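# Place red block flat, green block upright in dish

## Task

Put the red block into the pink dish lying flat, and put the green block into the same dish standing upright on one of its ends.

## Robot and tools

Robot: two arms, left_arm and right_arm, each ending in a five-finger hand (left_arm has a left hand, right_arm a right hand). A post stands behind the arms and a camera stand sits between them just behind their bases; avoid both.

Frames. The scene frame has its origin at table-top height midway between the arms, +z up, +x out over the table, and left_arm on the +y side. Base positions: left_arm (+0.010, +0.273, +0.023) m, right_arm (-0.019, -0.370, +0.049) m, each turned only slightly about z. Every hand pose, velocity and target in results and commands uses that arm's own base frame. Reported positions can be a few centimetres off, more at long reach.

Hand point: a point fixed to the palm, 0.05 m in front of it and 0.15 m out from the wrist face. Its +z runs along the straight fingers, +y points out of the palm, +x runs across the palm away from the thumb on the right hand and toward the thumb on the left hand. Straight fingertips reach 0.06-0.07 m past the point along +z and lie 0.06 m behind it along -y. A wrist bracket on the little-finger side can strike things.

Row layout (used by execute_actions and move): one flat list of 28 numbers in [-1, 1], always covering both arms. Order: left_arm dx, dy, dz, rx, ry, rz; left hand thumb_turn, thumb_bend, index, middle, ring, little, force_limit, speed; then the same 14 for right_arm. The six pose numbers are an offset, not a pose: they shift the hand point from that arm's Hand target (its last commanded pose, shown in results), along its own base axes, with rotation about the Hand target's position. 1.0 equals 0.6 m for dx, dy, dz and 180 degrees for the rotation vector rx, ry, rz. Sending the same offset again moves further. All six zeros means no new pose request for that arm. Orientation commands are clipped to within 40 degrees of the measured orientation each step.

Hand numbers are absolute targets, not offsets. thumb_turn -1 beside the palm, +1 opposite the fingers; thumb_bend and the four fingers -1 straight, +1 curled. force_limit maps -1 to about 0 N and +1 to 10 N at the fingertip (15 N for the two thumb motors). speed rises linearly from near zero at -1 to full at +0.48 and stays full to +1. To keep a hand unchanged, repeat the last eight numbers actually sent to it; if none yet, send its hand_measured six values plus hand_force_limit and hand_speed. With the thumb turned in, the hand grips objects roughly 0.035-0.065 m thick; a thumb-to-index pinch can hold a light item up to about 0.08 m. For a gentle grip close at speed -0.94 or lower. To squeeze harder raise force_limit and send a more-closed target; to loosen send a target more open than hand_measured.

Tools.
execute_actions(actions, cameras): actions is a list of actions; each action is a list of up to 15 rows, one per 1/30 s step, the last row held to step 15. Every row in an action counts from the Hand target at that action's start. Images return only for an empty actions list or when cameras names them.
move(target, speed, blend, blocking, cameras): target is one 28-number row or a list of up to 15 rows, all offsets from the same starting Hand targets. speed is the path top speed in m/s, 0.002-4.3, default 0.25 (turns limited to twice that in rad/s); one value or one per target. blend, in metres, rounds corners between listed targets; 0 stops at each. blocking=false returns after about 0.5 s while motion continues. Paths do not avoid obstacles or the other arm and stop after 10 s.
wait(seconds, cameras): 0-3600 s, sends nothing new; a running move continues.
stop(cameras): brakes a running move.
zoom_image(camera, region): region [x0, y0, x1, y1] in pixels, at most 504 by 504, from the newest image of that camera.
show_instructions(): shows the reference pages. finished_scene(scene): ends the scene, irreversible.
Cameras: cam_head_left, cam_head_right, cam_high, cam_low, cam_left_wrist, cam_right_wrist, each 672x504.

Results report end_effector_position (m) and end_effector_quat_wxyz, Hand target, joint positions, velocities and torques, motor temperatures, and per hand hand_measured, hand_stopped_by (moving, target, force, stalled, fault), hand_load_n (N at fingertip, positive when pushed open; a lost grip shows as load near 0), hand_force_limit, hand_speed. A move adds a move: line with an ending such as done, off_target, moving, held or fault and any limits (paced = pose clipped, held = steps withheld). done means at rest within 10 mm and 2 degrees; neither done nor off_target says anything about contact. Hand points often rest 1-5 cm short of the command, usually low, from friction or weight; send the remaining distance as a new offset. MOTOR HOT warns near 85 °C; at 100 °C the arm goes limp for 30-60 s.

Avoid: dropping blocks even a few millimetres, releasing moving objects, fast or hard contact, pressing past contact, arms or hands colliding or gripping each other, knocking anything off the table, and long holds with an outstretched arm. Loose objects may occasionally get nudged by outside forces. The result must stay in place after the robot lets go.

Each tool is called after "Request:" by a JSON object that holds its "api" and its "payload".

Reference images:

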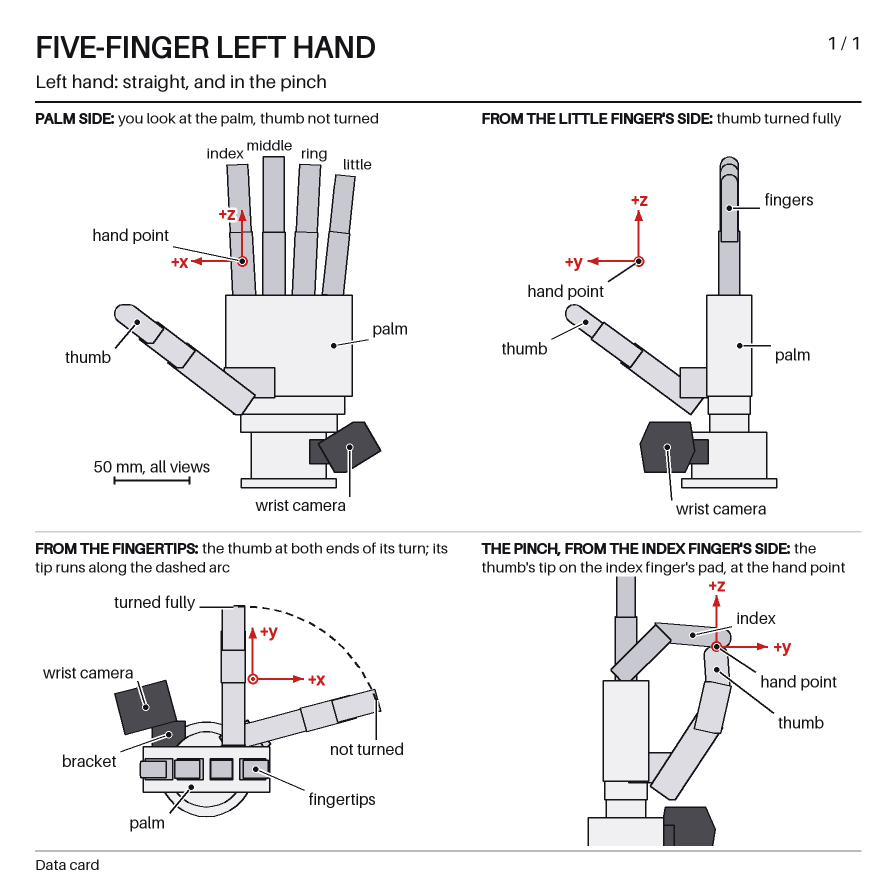

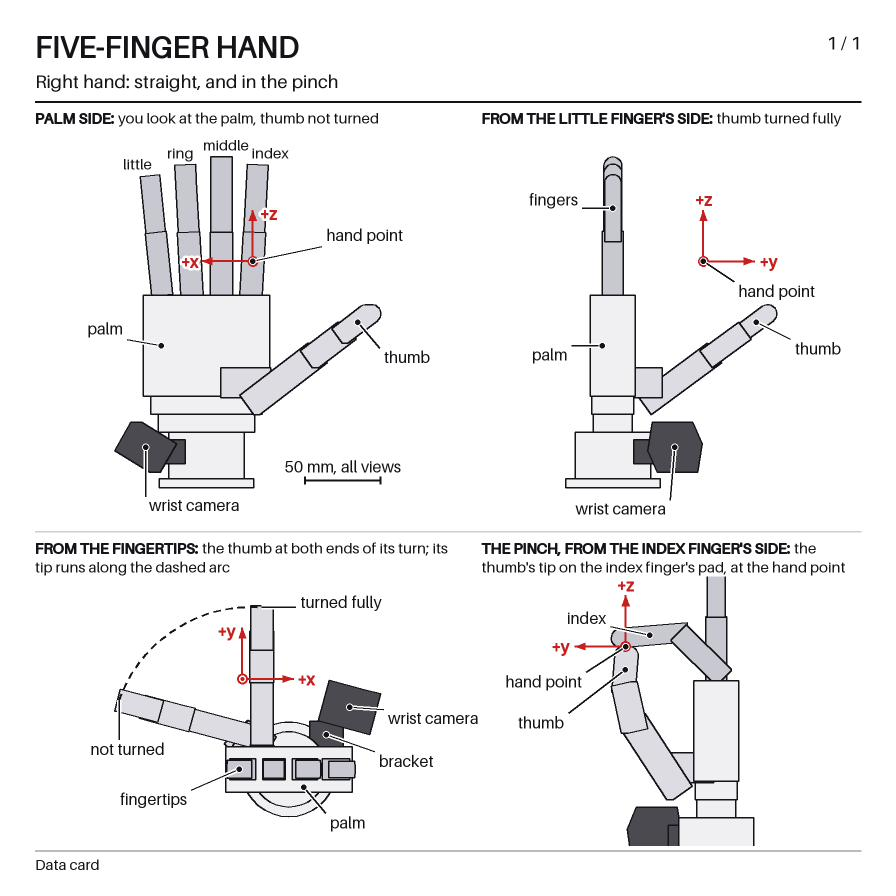

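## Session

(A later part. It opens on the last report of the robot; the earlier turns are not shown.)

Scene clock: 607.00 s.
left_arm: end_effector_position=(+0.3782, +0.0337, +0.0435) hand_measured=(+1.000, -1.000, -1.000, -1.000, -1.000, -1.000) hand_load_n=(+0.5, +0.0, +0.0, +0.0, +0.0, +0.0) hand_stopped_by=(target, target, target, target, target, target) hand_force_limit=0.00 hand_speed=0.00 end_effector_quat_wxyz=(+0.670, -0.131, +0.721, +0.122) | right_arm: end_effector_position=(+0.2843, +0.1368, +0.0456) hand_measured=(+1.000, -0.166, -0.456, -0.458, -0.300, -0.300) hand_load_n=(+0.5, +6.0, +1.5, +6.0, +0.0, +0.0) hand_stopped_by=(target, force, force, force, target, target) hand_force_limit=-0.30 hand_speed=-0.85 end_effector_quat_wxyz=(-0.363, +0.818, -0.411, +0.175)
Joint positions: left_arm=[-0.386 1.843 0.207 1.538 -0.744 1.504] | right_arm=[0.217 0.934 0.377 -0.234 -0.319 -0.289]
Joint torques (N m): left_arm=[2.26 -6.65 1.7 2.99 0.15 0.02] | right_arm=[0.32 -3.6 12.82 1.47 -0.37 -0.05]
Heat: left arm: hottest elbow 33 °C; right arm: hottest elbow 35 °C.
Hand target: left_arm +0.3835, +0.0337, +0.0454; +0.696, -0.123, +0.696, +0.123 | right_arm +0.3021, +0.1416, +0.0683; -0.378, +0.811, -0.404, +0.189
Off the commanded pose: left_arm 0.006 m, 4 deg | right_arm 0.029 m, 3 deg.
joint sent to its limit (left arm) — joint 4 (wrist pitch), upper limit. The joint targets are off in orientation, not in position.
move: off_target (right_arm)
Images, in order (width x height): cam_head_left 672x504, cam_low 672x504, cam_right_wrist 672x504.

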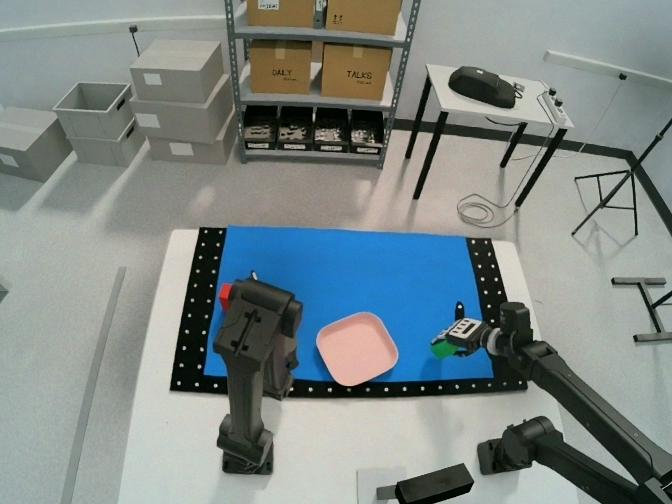

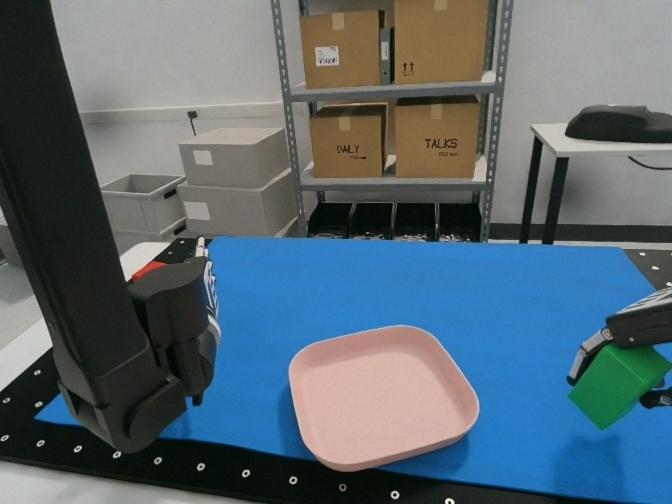

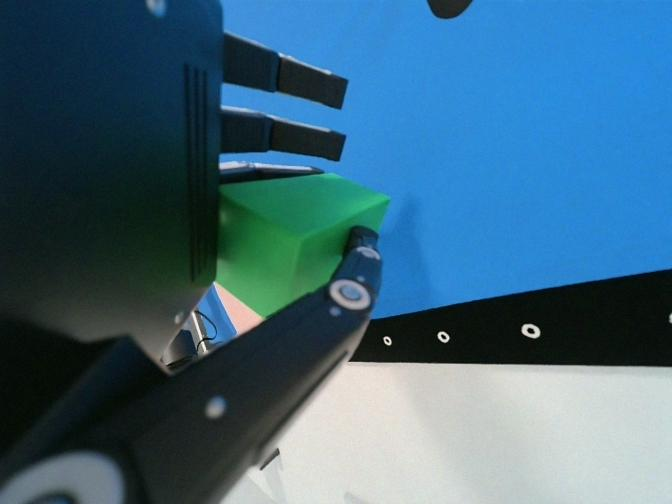

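Request:
{"api": "move", "payload": {"target": [[0,0,0,0,0,0,1,-1,-1,-1,-1,-1,0,0,0,0,0.1,0,0,0,1,0.1,-0.2,-0.2,-0.3,-0.3,-0.3,-0.85],[0,0,0,0,0,0,1,-1,-1,-1,-1,-1,0,0,0,0,0.12,-0.0903,0.12,0,1,0.1,-0.2,-0.2,-0.3,-0.3,-0.3,-0.85]], "speed": 0.15, "blend": 0.02, "cameras": ["all"]}}

Request:
{"api": "zoom_image", "payload": {"camera": "cam_low", "region": [500, 140, 672, 360]}}

Request:
{"api": "zoom_image", "payload": {"camera": "cam_head_right", "region": [400, 250, 530, 360]}}

Scene clock: 618.27 s.
left_arm: end_effector_position=(+0.3782, +0.0337, +0.0435) hand_measured=(+1.000, -1.000, -1.000, -1.000, -1.000, -1.000) hand_load_n=(+0.0, +0.0, +0.0, +0.0, +0.0, +0.0) hand_stopped_by=(target, target, target, target, target, target) hand_force_limit=0.00 hand_speed=0.00 end_effector_quat_wxyz=(+0.670, -0.131, +0.721, +0.122) | right_arm: end_effector_position=(+0.2884, +0.1332, +0.1232) hand_measured=(+1.000, -0.166, -0.456, -0.458, -0.300, -0.300) hand_load_n=(+0.5, +6.0, +1.0, +6.0, +0.0, +0.0) hand_stopped_by=(target, force, force, force, target, target) hand_force_limit=-0.30 hand_speed=-0.85 end_effector_quat_wxyz=(-0.167, +0.877, -0.445, +0.078)
Joint positions: left_arm=[-0.386 1.843 0.207 1.538 -0.744 1.504] | right_arm=[0.321 1.127 0.844 -0.939 -0.122 -0.289]
Joint torques (N m): left_arm=[2.14 -7 1.61 3.03 0.15 0.04] | right_arm=[1.44 -5.42 13.37 0.77 -0.06 -0.09]
Heat: left arm: hottest elbow 33 °C; right arm: hottest elbow 36 °C.
Hand target: left_arm +0.3835, +0.0337, +0.0454; +0.696, -0.123, +0.696, +0.123 | right_arm +0.3020, +0.1416, +0.1403; -0.178, +0.877, -0.437, +0.089
Off the commanded pose: left_arm 0.006 m, 4 deg | right_arm 0.023 m, 2 deg.
joint sent to its limit (left arm) — joint 4 (wrist pitch), upper limit. The joint targets are off in orientation, not in position.
move: off_target (right_arm)

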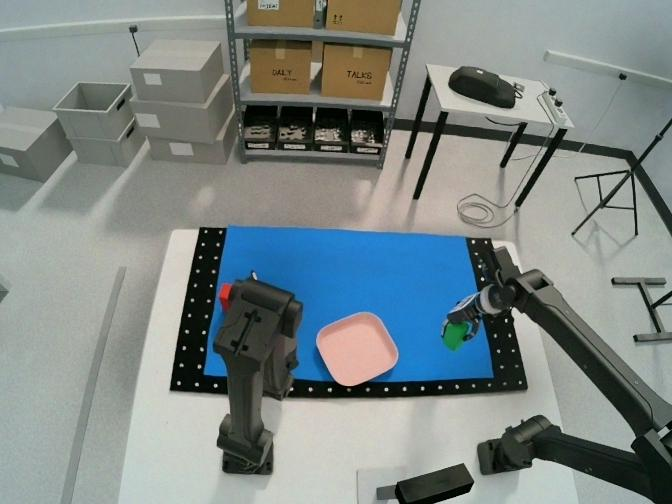

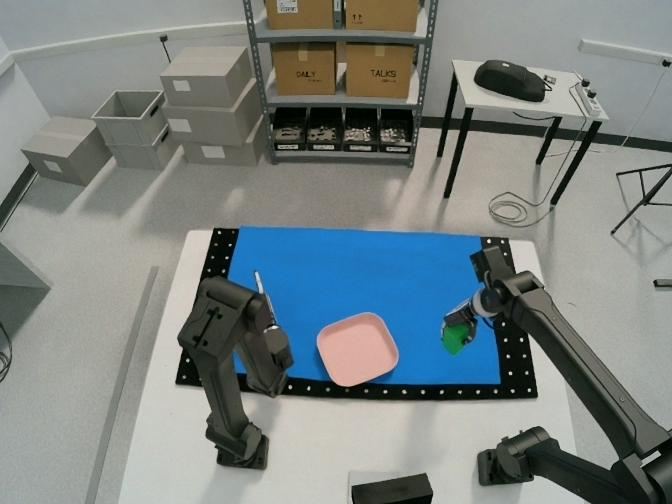

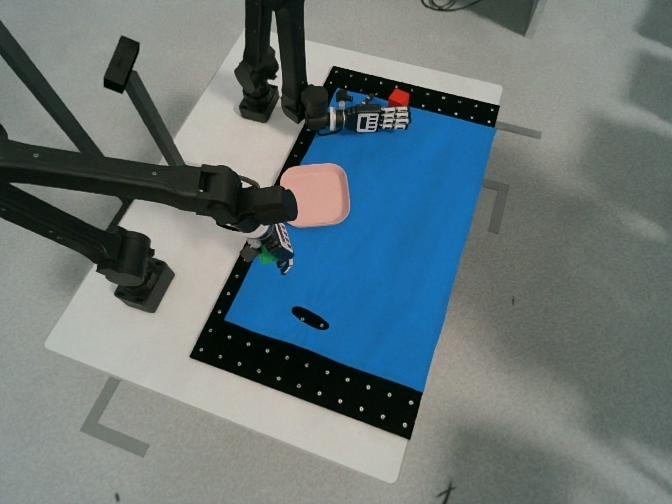

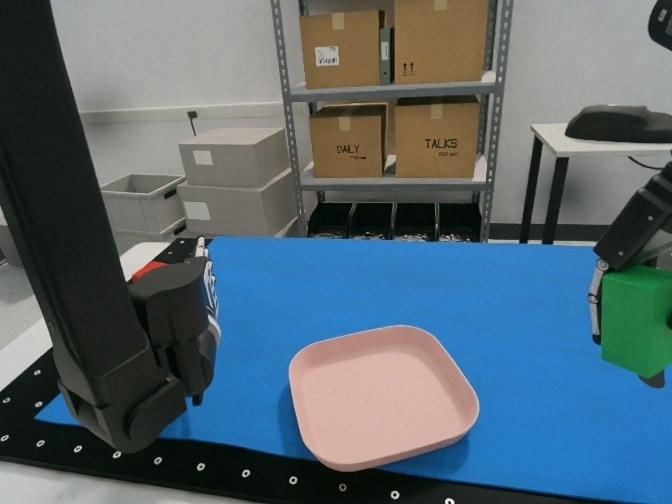

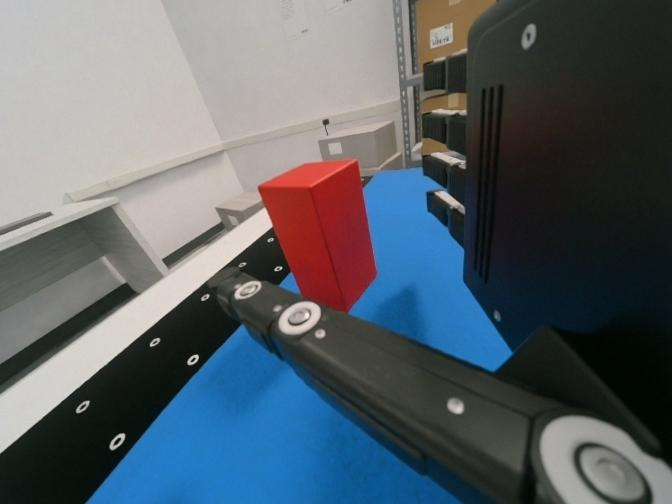

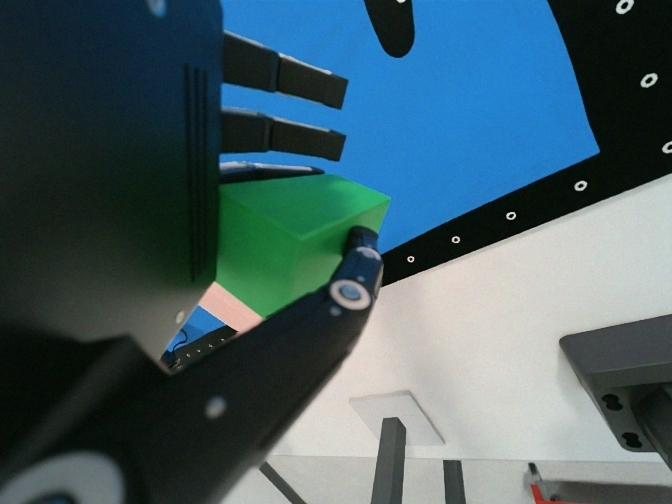

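Scaled by 2.291.

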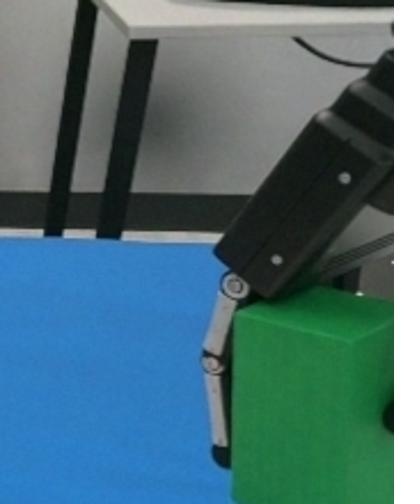

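Scaled by 3.877.

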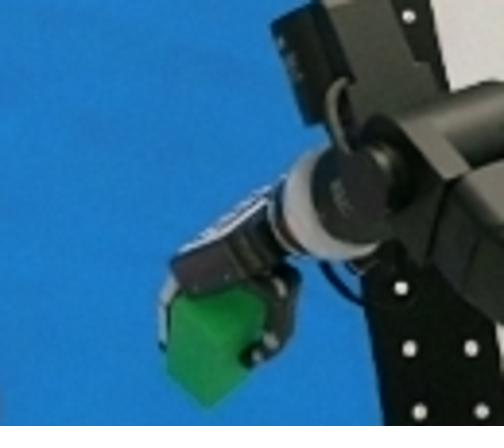

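Request:
{"api": "move", "payload": {"target": [0,0,0,0,0,0,1,-1,-1,-1,-1,-1,0,0,0.04,0.303,0.02,0.035,-0.0466,0,1,0.1,-0.2,-0.2,-0.3,-0.3,-0.3,-0.85], "speed": 0.15, "cameras": ["all"]}}

Request:
{"api": "zoom_image", "payload": {"camera": "cam_low", "region": [350, 150, 600, 400]}}

Request:
{"api": "zoom_image", "payload": {"camera": "cam_head_left", "region": [300, 270, 460, 400]}}

Request:
{"api": "zoom_image", "payload": {"camera": "cam_high", "region": [220, 140, 380, 270]}}

Scene clock: 651.87 s.
left_arm: end_effector_position=(+0.3782, +0.0337, +0.0435) hand_measured=(+1.000, -1.000, -1.000, -1.000, -1.000, -1.000) hand_load_n=(+0.0, +0.0, +0.0, +0.0, +0.0, +0.0) hand_stopped_by=(target, target, target, target, target, target) hand_force_limit=0.00 hand_speed=0.00 end_effector_quat_wxyz=(+0.670, -0.131, +0.721, +0.122) | right_arm: end_effector_position=(+0.3109, +0.3055, +0.1330) hand_measured=(+1.000, -0.166, -0.456, -0.458, -0.300, -0.300) hand_load_n=(+0.5, +6.0, +1.5, +6.0, +0.0, +0.0) hand_stopped_by=(target, force, force, force, target, target) hand_force_limit=-0.30 hand_speed=-0.85 end_effector_quat_wxyz=(-0.233, +0.866, -0.425, +0.121)
Joint positions: left_arm=[-0.386 1.843 0.207 1.538 -0.744 1.504] | right_arm=[0.719 1.301 0.986 -0.726 0.041 0.05]
Joint torques (N m): left_arm=[2.43 -7.24 1.7 3.03 0.15 0.03] | right_arm=[0.79 -8.12 13.72 1.96 0.07 0.07]
Heat: left arm: hottest elbow 33 °C; right arm: hottest elbow 36 °C.
Hand target: left_arm +0.3835, +0.0337, +0.0454; +0.696, -0.123, +0.696, +0.123 | right_arm +0.3260, +0.3235, +0.1524; -0.257, +0.857, -0.427, +0.129
Off the commanded pose: left_arm 0.006 m, 4 deg | right_arm 0.030 m, 3 deg.
joint sent to its limit (left arm) — joint 4 (wrist pitch), upper limit. The joint targets are off in orientation, not in position.
move: off_target (right_arm)

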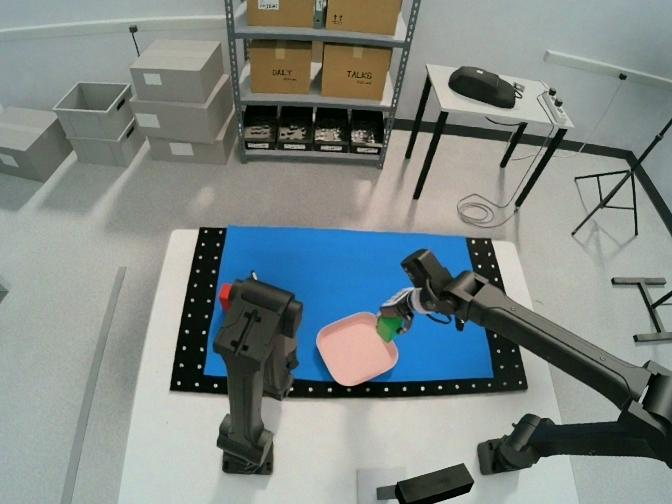

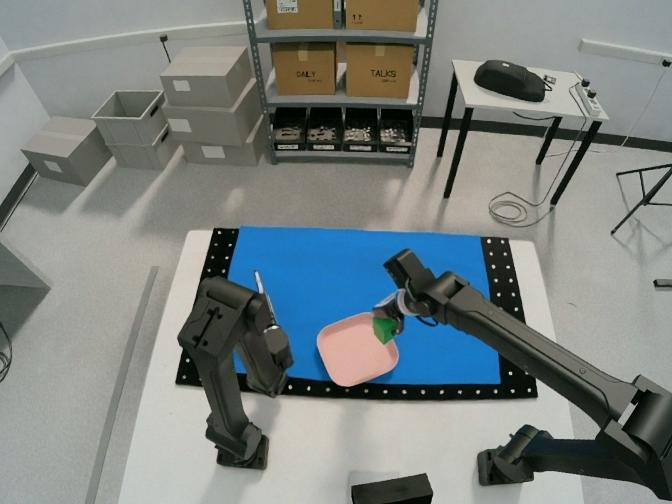

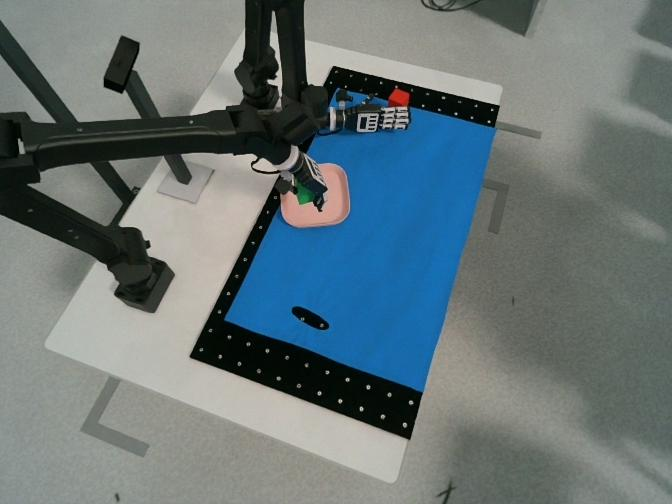

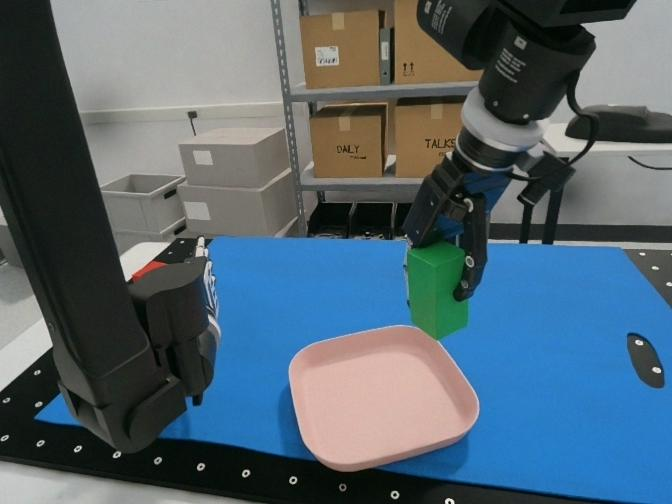

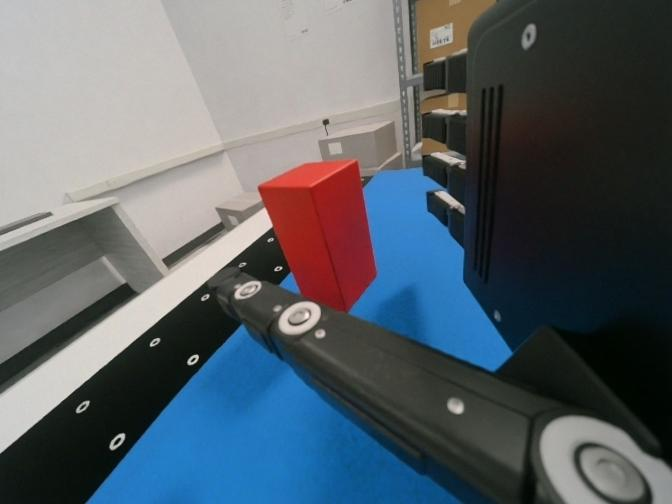

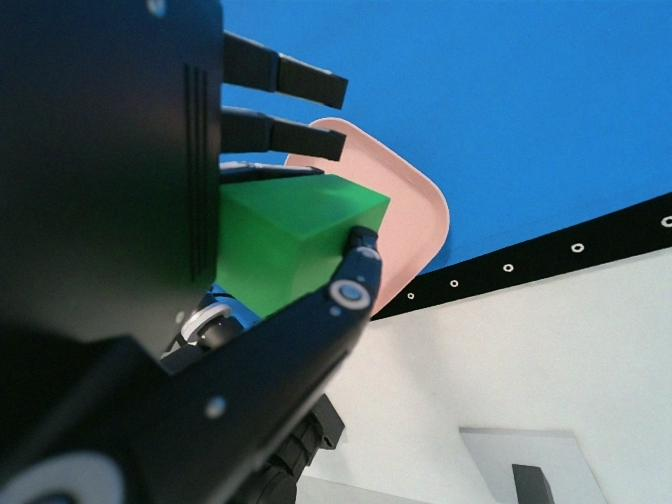

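Scaled by 2.016.

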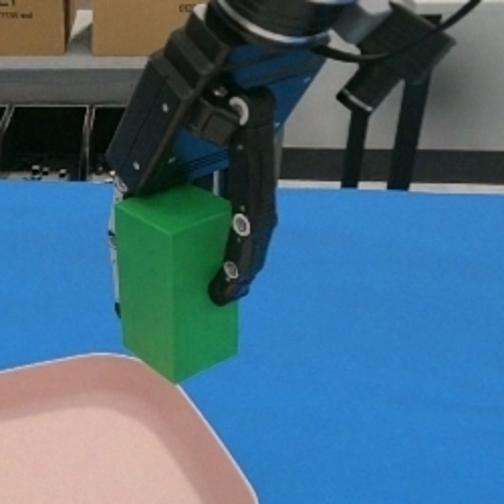

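Scaled by 3.150.

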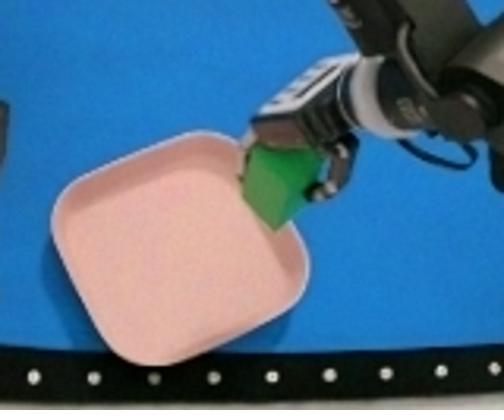

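Scaled by 3.150.

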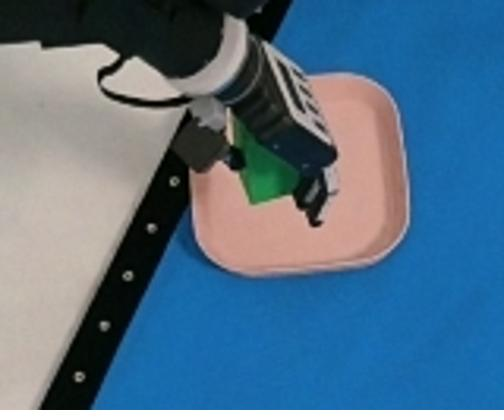

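Request:
{"api": "zoom_image", "payload": {"camera": "cam_low", "region": [395, 235, 485, 350]}}

Request:
{"api": "zoom_image", "payload": {"camera": "cam_head_left", "region": [360, 300, 420, 360]}}

Request:
{"api": "zoom_image", "payload": {"camera": "cam_high", "region": [280, 160, 340, 220]}}

Scaled by 4.383.

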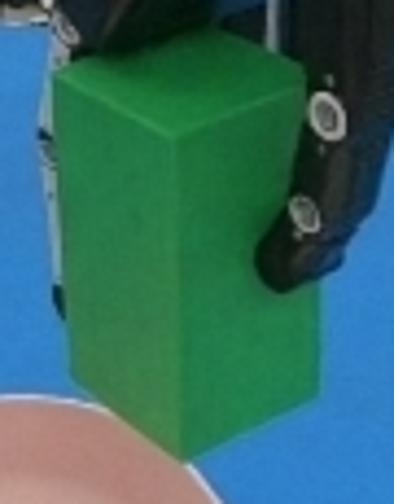

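Scaled by 8.400.

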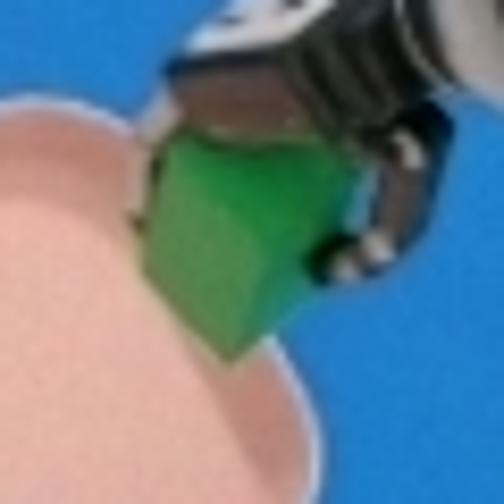

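Scaled by 8.400.

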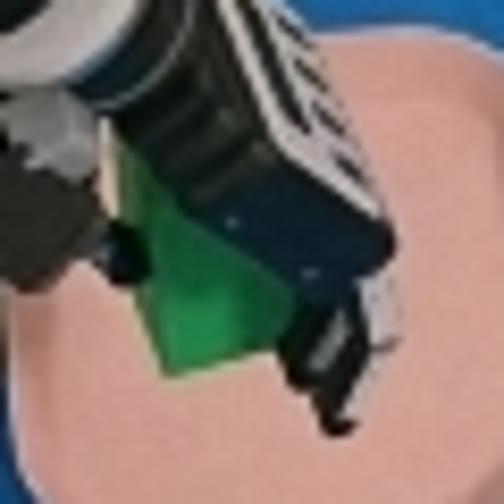

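Request:
{"api": "move", "payload": {"target": [0,0,0,0,0,0,1,-1,-1,-1,-1,-1,0,0,0,0.017,-0.09,0.0455,0.0205,0,1,0.1,-0.2,-0.2,-0.3,-0.3,-0.3,-0.85], "speed": 0.08, "cameras": ["all"]}}

Request:
{"api": "zoom_image", "payload": {"camera": "cam_low", "region": [360, 240, 510, 420]}}

Request:
{"api": "zoom_image", "payload": {"camera": "cam_head_left", "region": [310, 300, 420, 400]}}

Request:
{"api": "zoom_image", "payload": {"camera": "cam_high", "region": [270, 150, 360, 240]}}

Scene clock: 684.60 s.
left_arm: end_effector_position=(+0.3782, +0.0337, +0.0435) hand_measured=(+1.000, -1.000, -1.000, -1.000, -1.000, -1.000) hand_load_n=(+0.0, +0.0, +0.0, +0.0, +0.0, +0.0) hand_stopped_by=(target, target, target, target, target, target) hand_force_limit=0.00 hand_speed=0.00 end_effector_quat_wxyz=(+0.670, -0.131, +0.721, +0.122) | right_arm: end_effector_position=(+0.3213, +0.3347, +0.1011) hand_measured=(+1.000, -0.166, -0.456, -0.458, -0.300, -0.300) hand_load_n=(+0.5, +6.0, +1.0, +6.0, +0.0, +0.0) hand_stopped_by=(target, force, force, force, target, target) hand_force_limit=-0.30 hand_speed=-0.85 end_effector_quat_wxyz=(-0.301, +0.847, -0.432, +0.072)
Joint positions: left_arm=[-0.386 1.843 0.207 1.538 -0.744 1.504] | right_arm=[0.685 1.362 0.911 -0.497 -0.105 0.091]
Joint torques (N m): left_arm=[2.37 -6.42 1.61 3 0.2 0.04] | right_arm=[-0.79 -8.7 8.68 2.18 -0.27 0.09]
Heat: left arm: hottest elbow 33 °C; right arm: hottest elbow 38 °C.
Hand target: left_arm +0.3835, +0.0337, +0.0454; +0.696, -0.123, +0.696, +0.123 | right_arm +0.3262, +0.3337, +0.0985; -0.304, +0.840, -0.443, +0.071
Off the commanded pose: left_arm 0.006 m, 4 deg | right_arm 0.006 m, 2 deg.
joint sent to its limit (left arm) — joint 4 (wrist pitch), upper limit. The joint targets are off in orientation, not in position.
move: done

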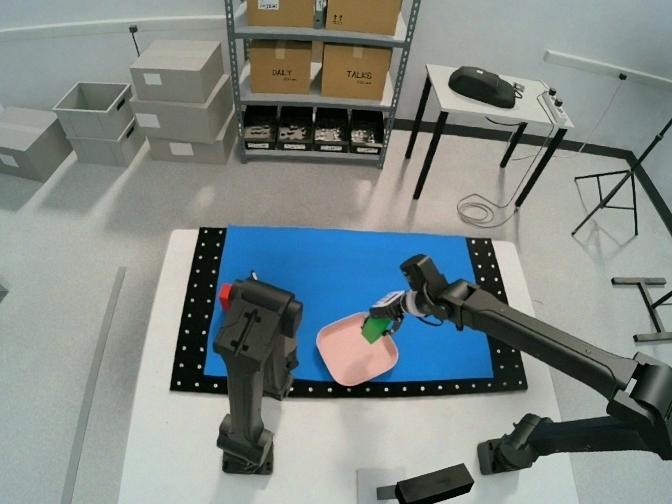

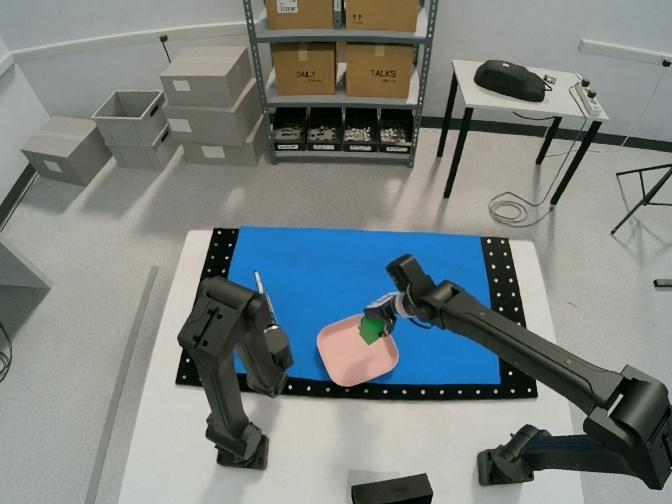

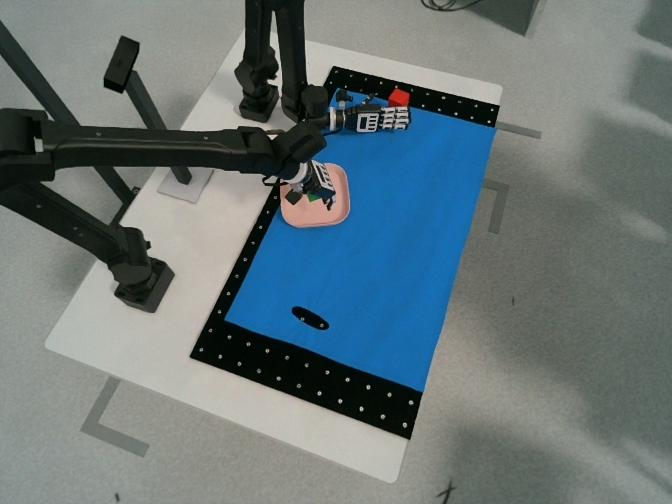

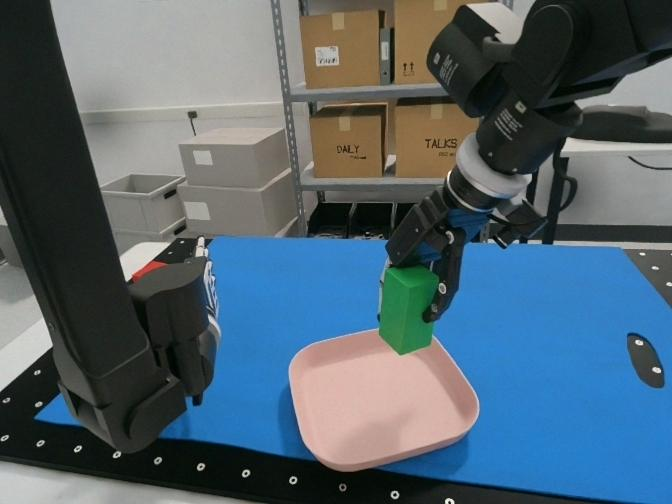

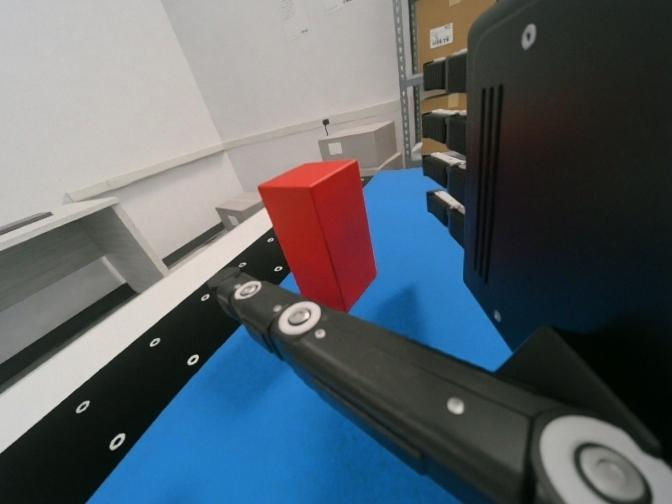

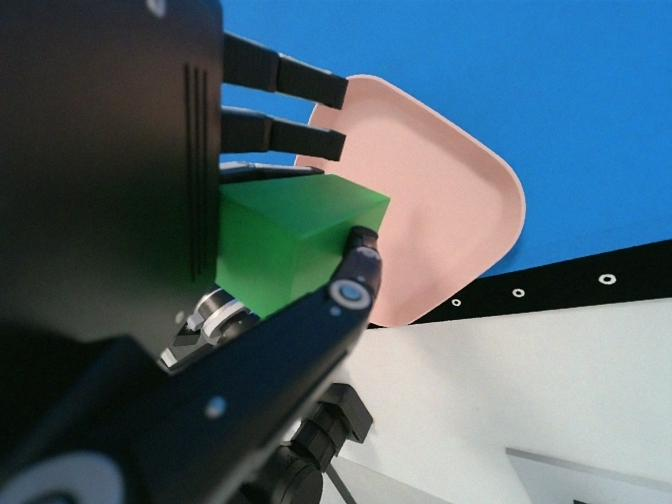

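Scaled by 2.800.

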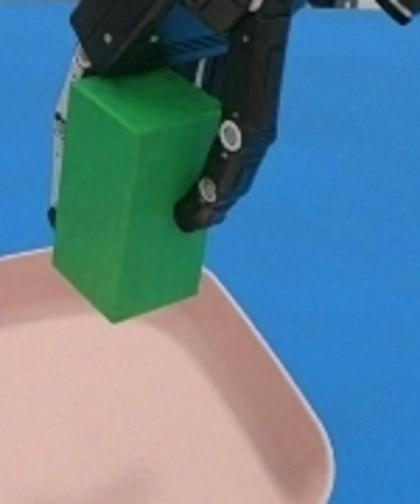

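Scaled by 4.582.

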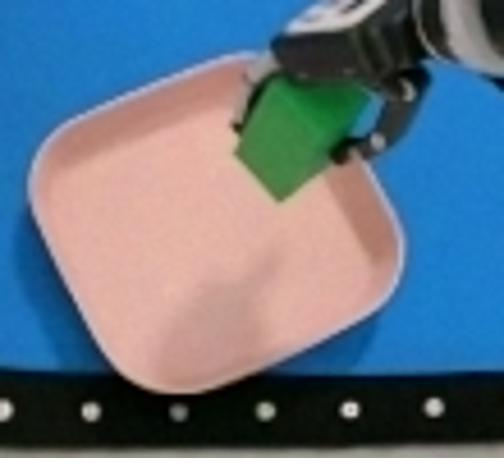

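Scaled by 5.600.

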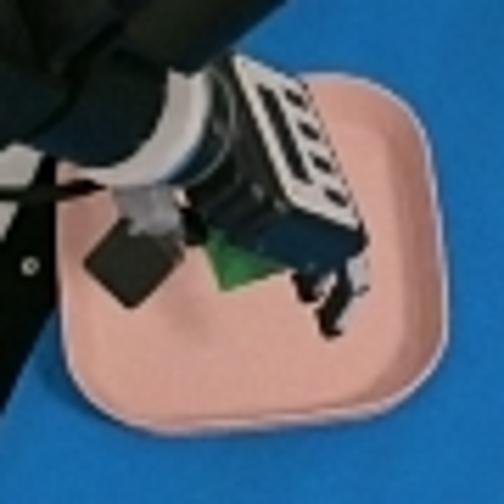

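Request:
{"api": "move", "payload": {"target": [0,0,0,0,0,0,1,-1,-1,-1,-1,-1,0,0,0.0067,-0.027,-0.06,-0.0156,-0.061,0,1,0.1,-0.2,-0.2,-0.3,-0.3,-0.3,-0.85], "speed": 0.08, "cameras": ["all"]}}

Request:
{"api": "zoom_image", "payload": {"camera": "cam_low", "region": [360, 240, 510, 420]}}

Request:
{"api": "zoom_image", "payload": {"camera": "cam_head_left", "region": [310, 300, 420, 400]}}

Request:
{"api": "zoom_image", "payload": {"camera": "cam_high", "region": [270, 150, 360, 240]}}

Scene clock: 703.73 s.
left_arm: end_effector_position=(+0.3782, +0.0337, +0.0435) hand_measured=(+1.000, -1.000, -1.000, -1.000, -1.000, -1.000) hand_load_n=(+0.5, +0.0, +0.0, +0.0, +0.0, +0.0) hand_stopped_by=(target, target, target, target, target, target) hand_force_limit=0.00 hand_speed=0.00 end_effector_quat_wxyz=(+0.670, -0.131, +0.721, +0.122) | right_arm: end_effector_position=(+0.3315, +0.3127, +0.0581) hand_measured=(+1.000, -0.166, -0.456, -0.458, -0.300, -0.300) hand_load_n=(+0.5, +6.0, +1.0, +6.0, +0.0, +0.0) hand_stopped_by=(target, force, force, force, target, target) hand_force_limit=-0.30 hand_speed=-0.85 end_effector_quat_wxyz=(-0.315, +0.835, -0.423, +0.156)
Joint positions: left_arm=[-0.386 1.843 0.207 1.538 -0.744 1.504] | right_arm=[0.698 1.353 0.754 -0.253 0.036 0.052]
Joint torques (N m): left_arm=[2.14 -7.18 1.59 2.96 0.14 -0.01] | right_arm=[1.49 -9.52 8.09 2.48 0.07 -0.24]
Heat: left arm: hottest elbow 33 °C; right arm: hottest elbow 37 °C.
Hand target: left_arm +0.3835, +0.0337, +0.0454; +0.696, -0.123, +0.696, +0.123 | right_arm +0.3301, +0.3174, +0.0623; -0.324, +0.837, -0.410, +0.161
Off the commanded pose: left_arm 0.006 m, 4 deg | right_arm 0.007 m, 2 deg.
joint sent to its limit (left arm) — joint 4 (wrist pitch), upper limit. The joint targets are off in orientation, not in position.
move: done

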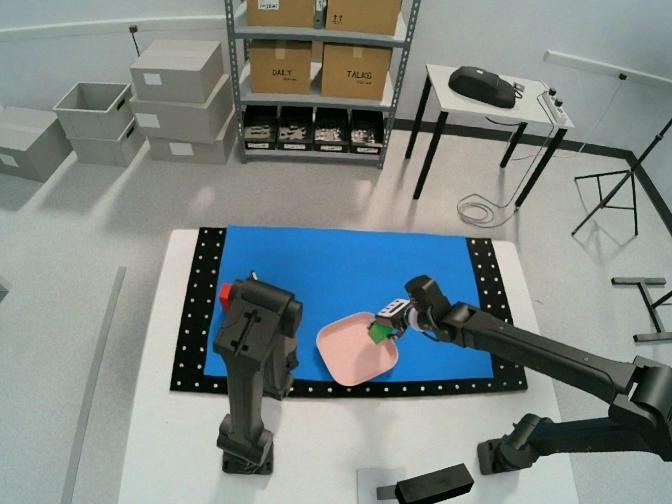

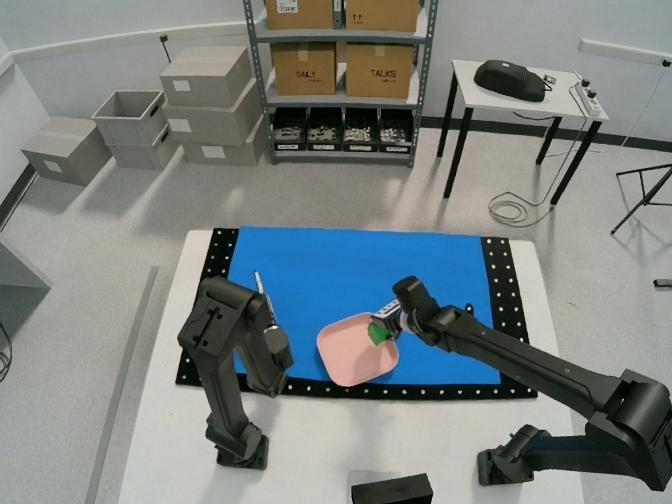

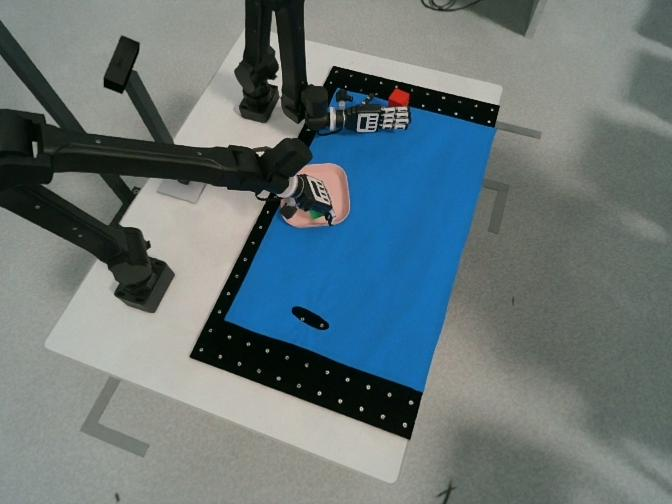

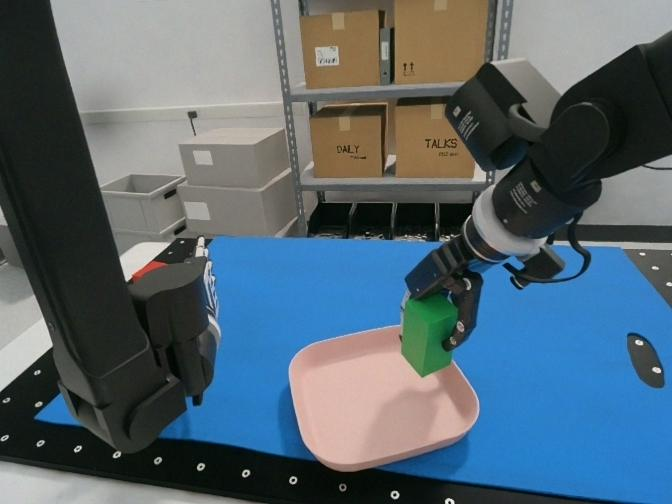

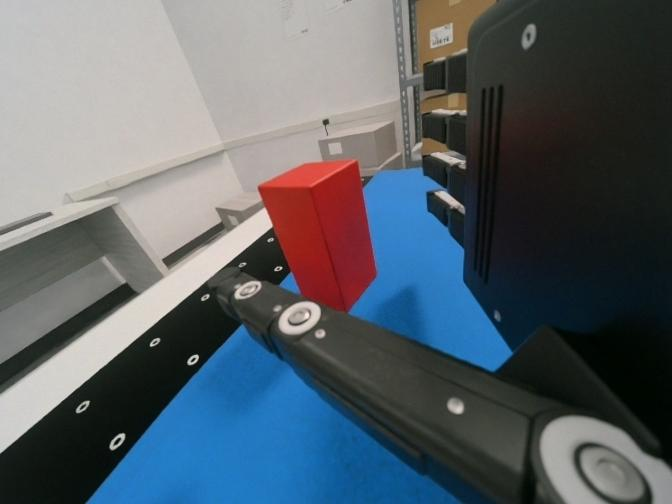

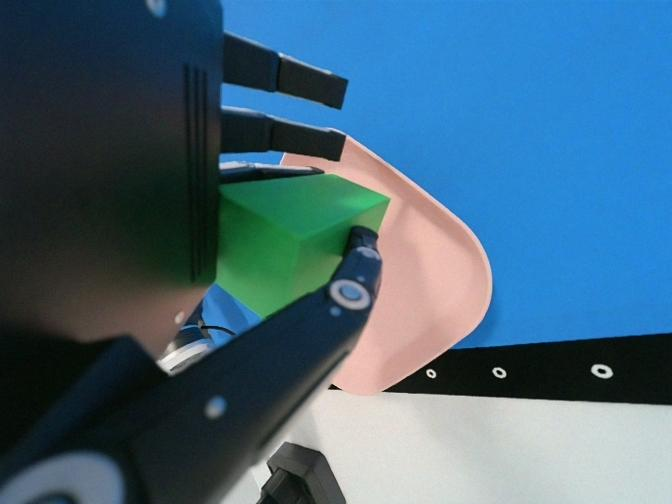

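Scaled by 2.800.

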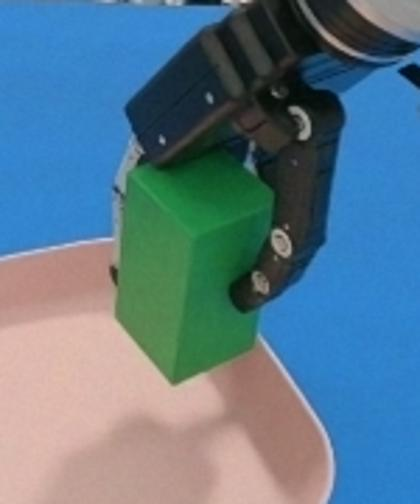

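Scaled by 4.582.

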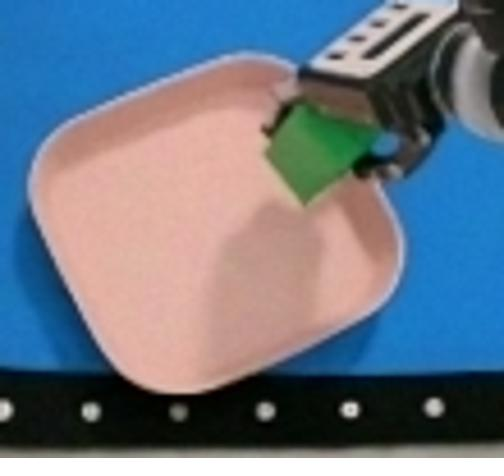

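Scaled by 5.600.

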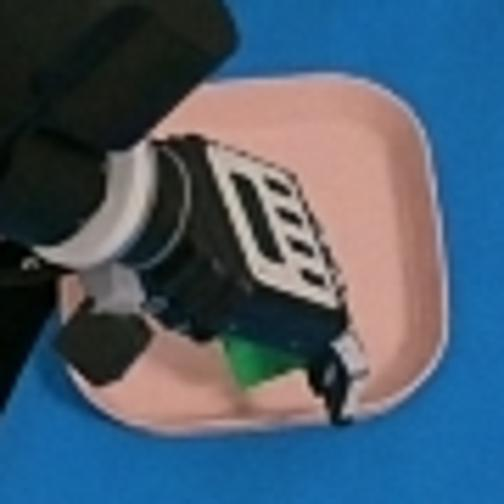

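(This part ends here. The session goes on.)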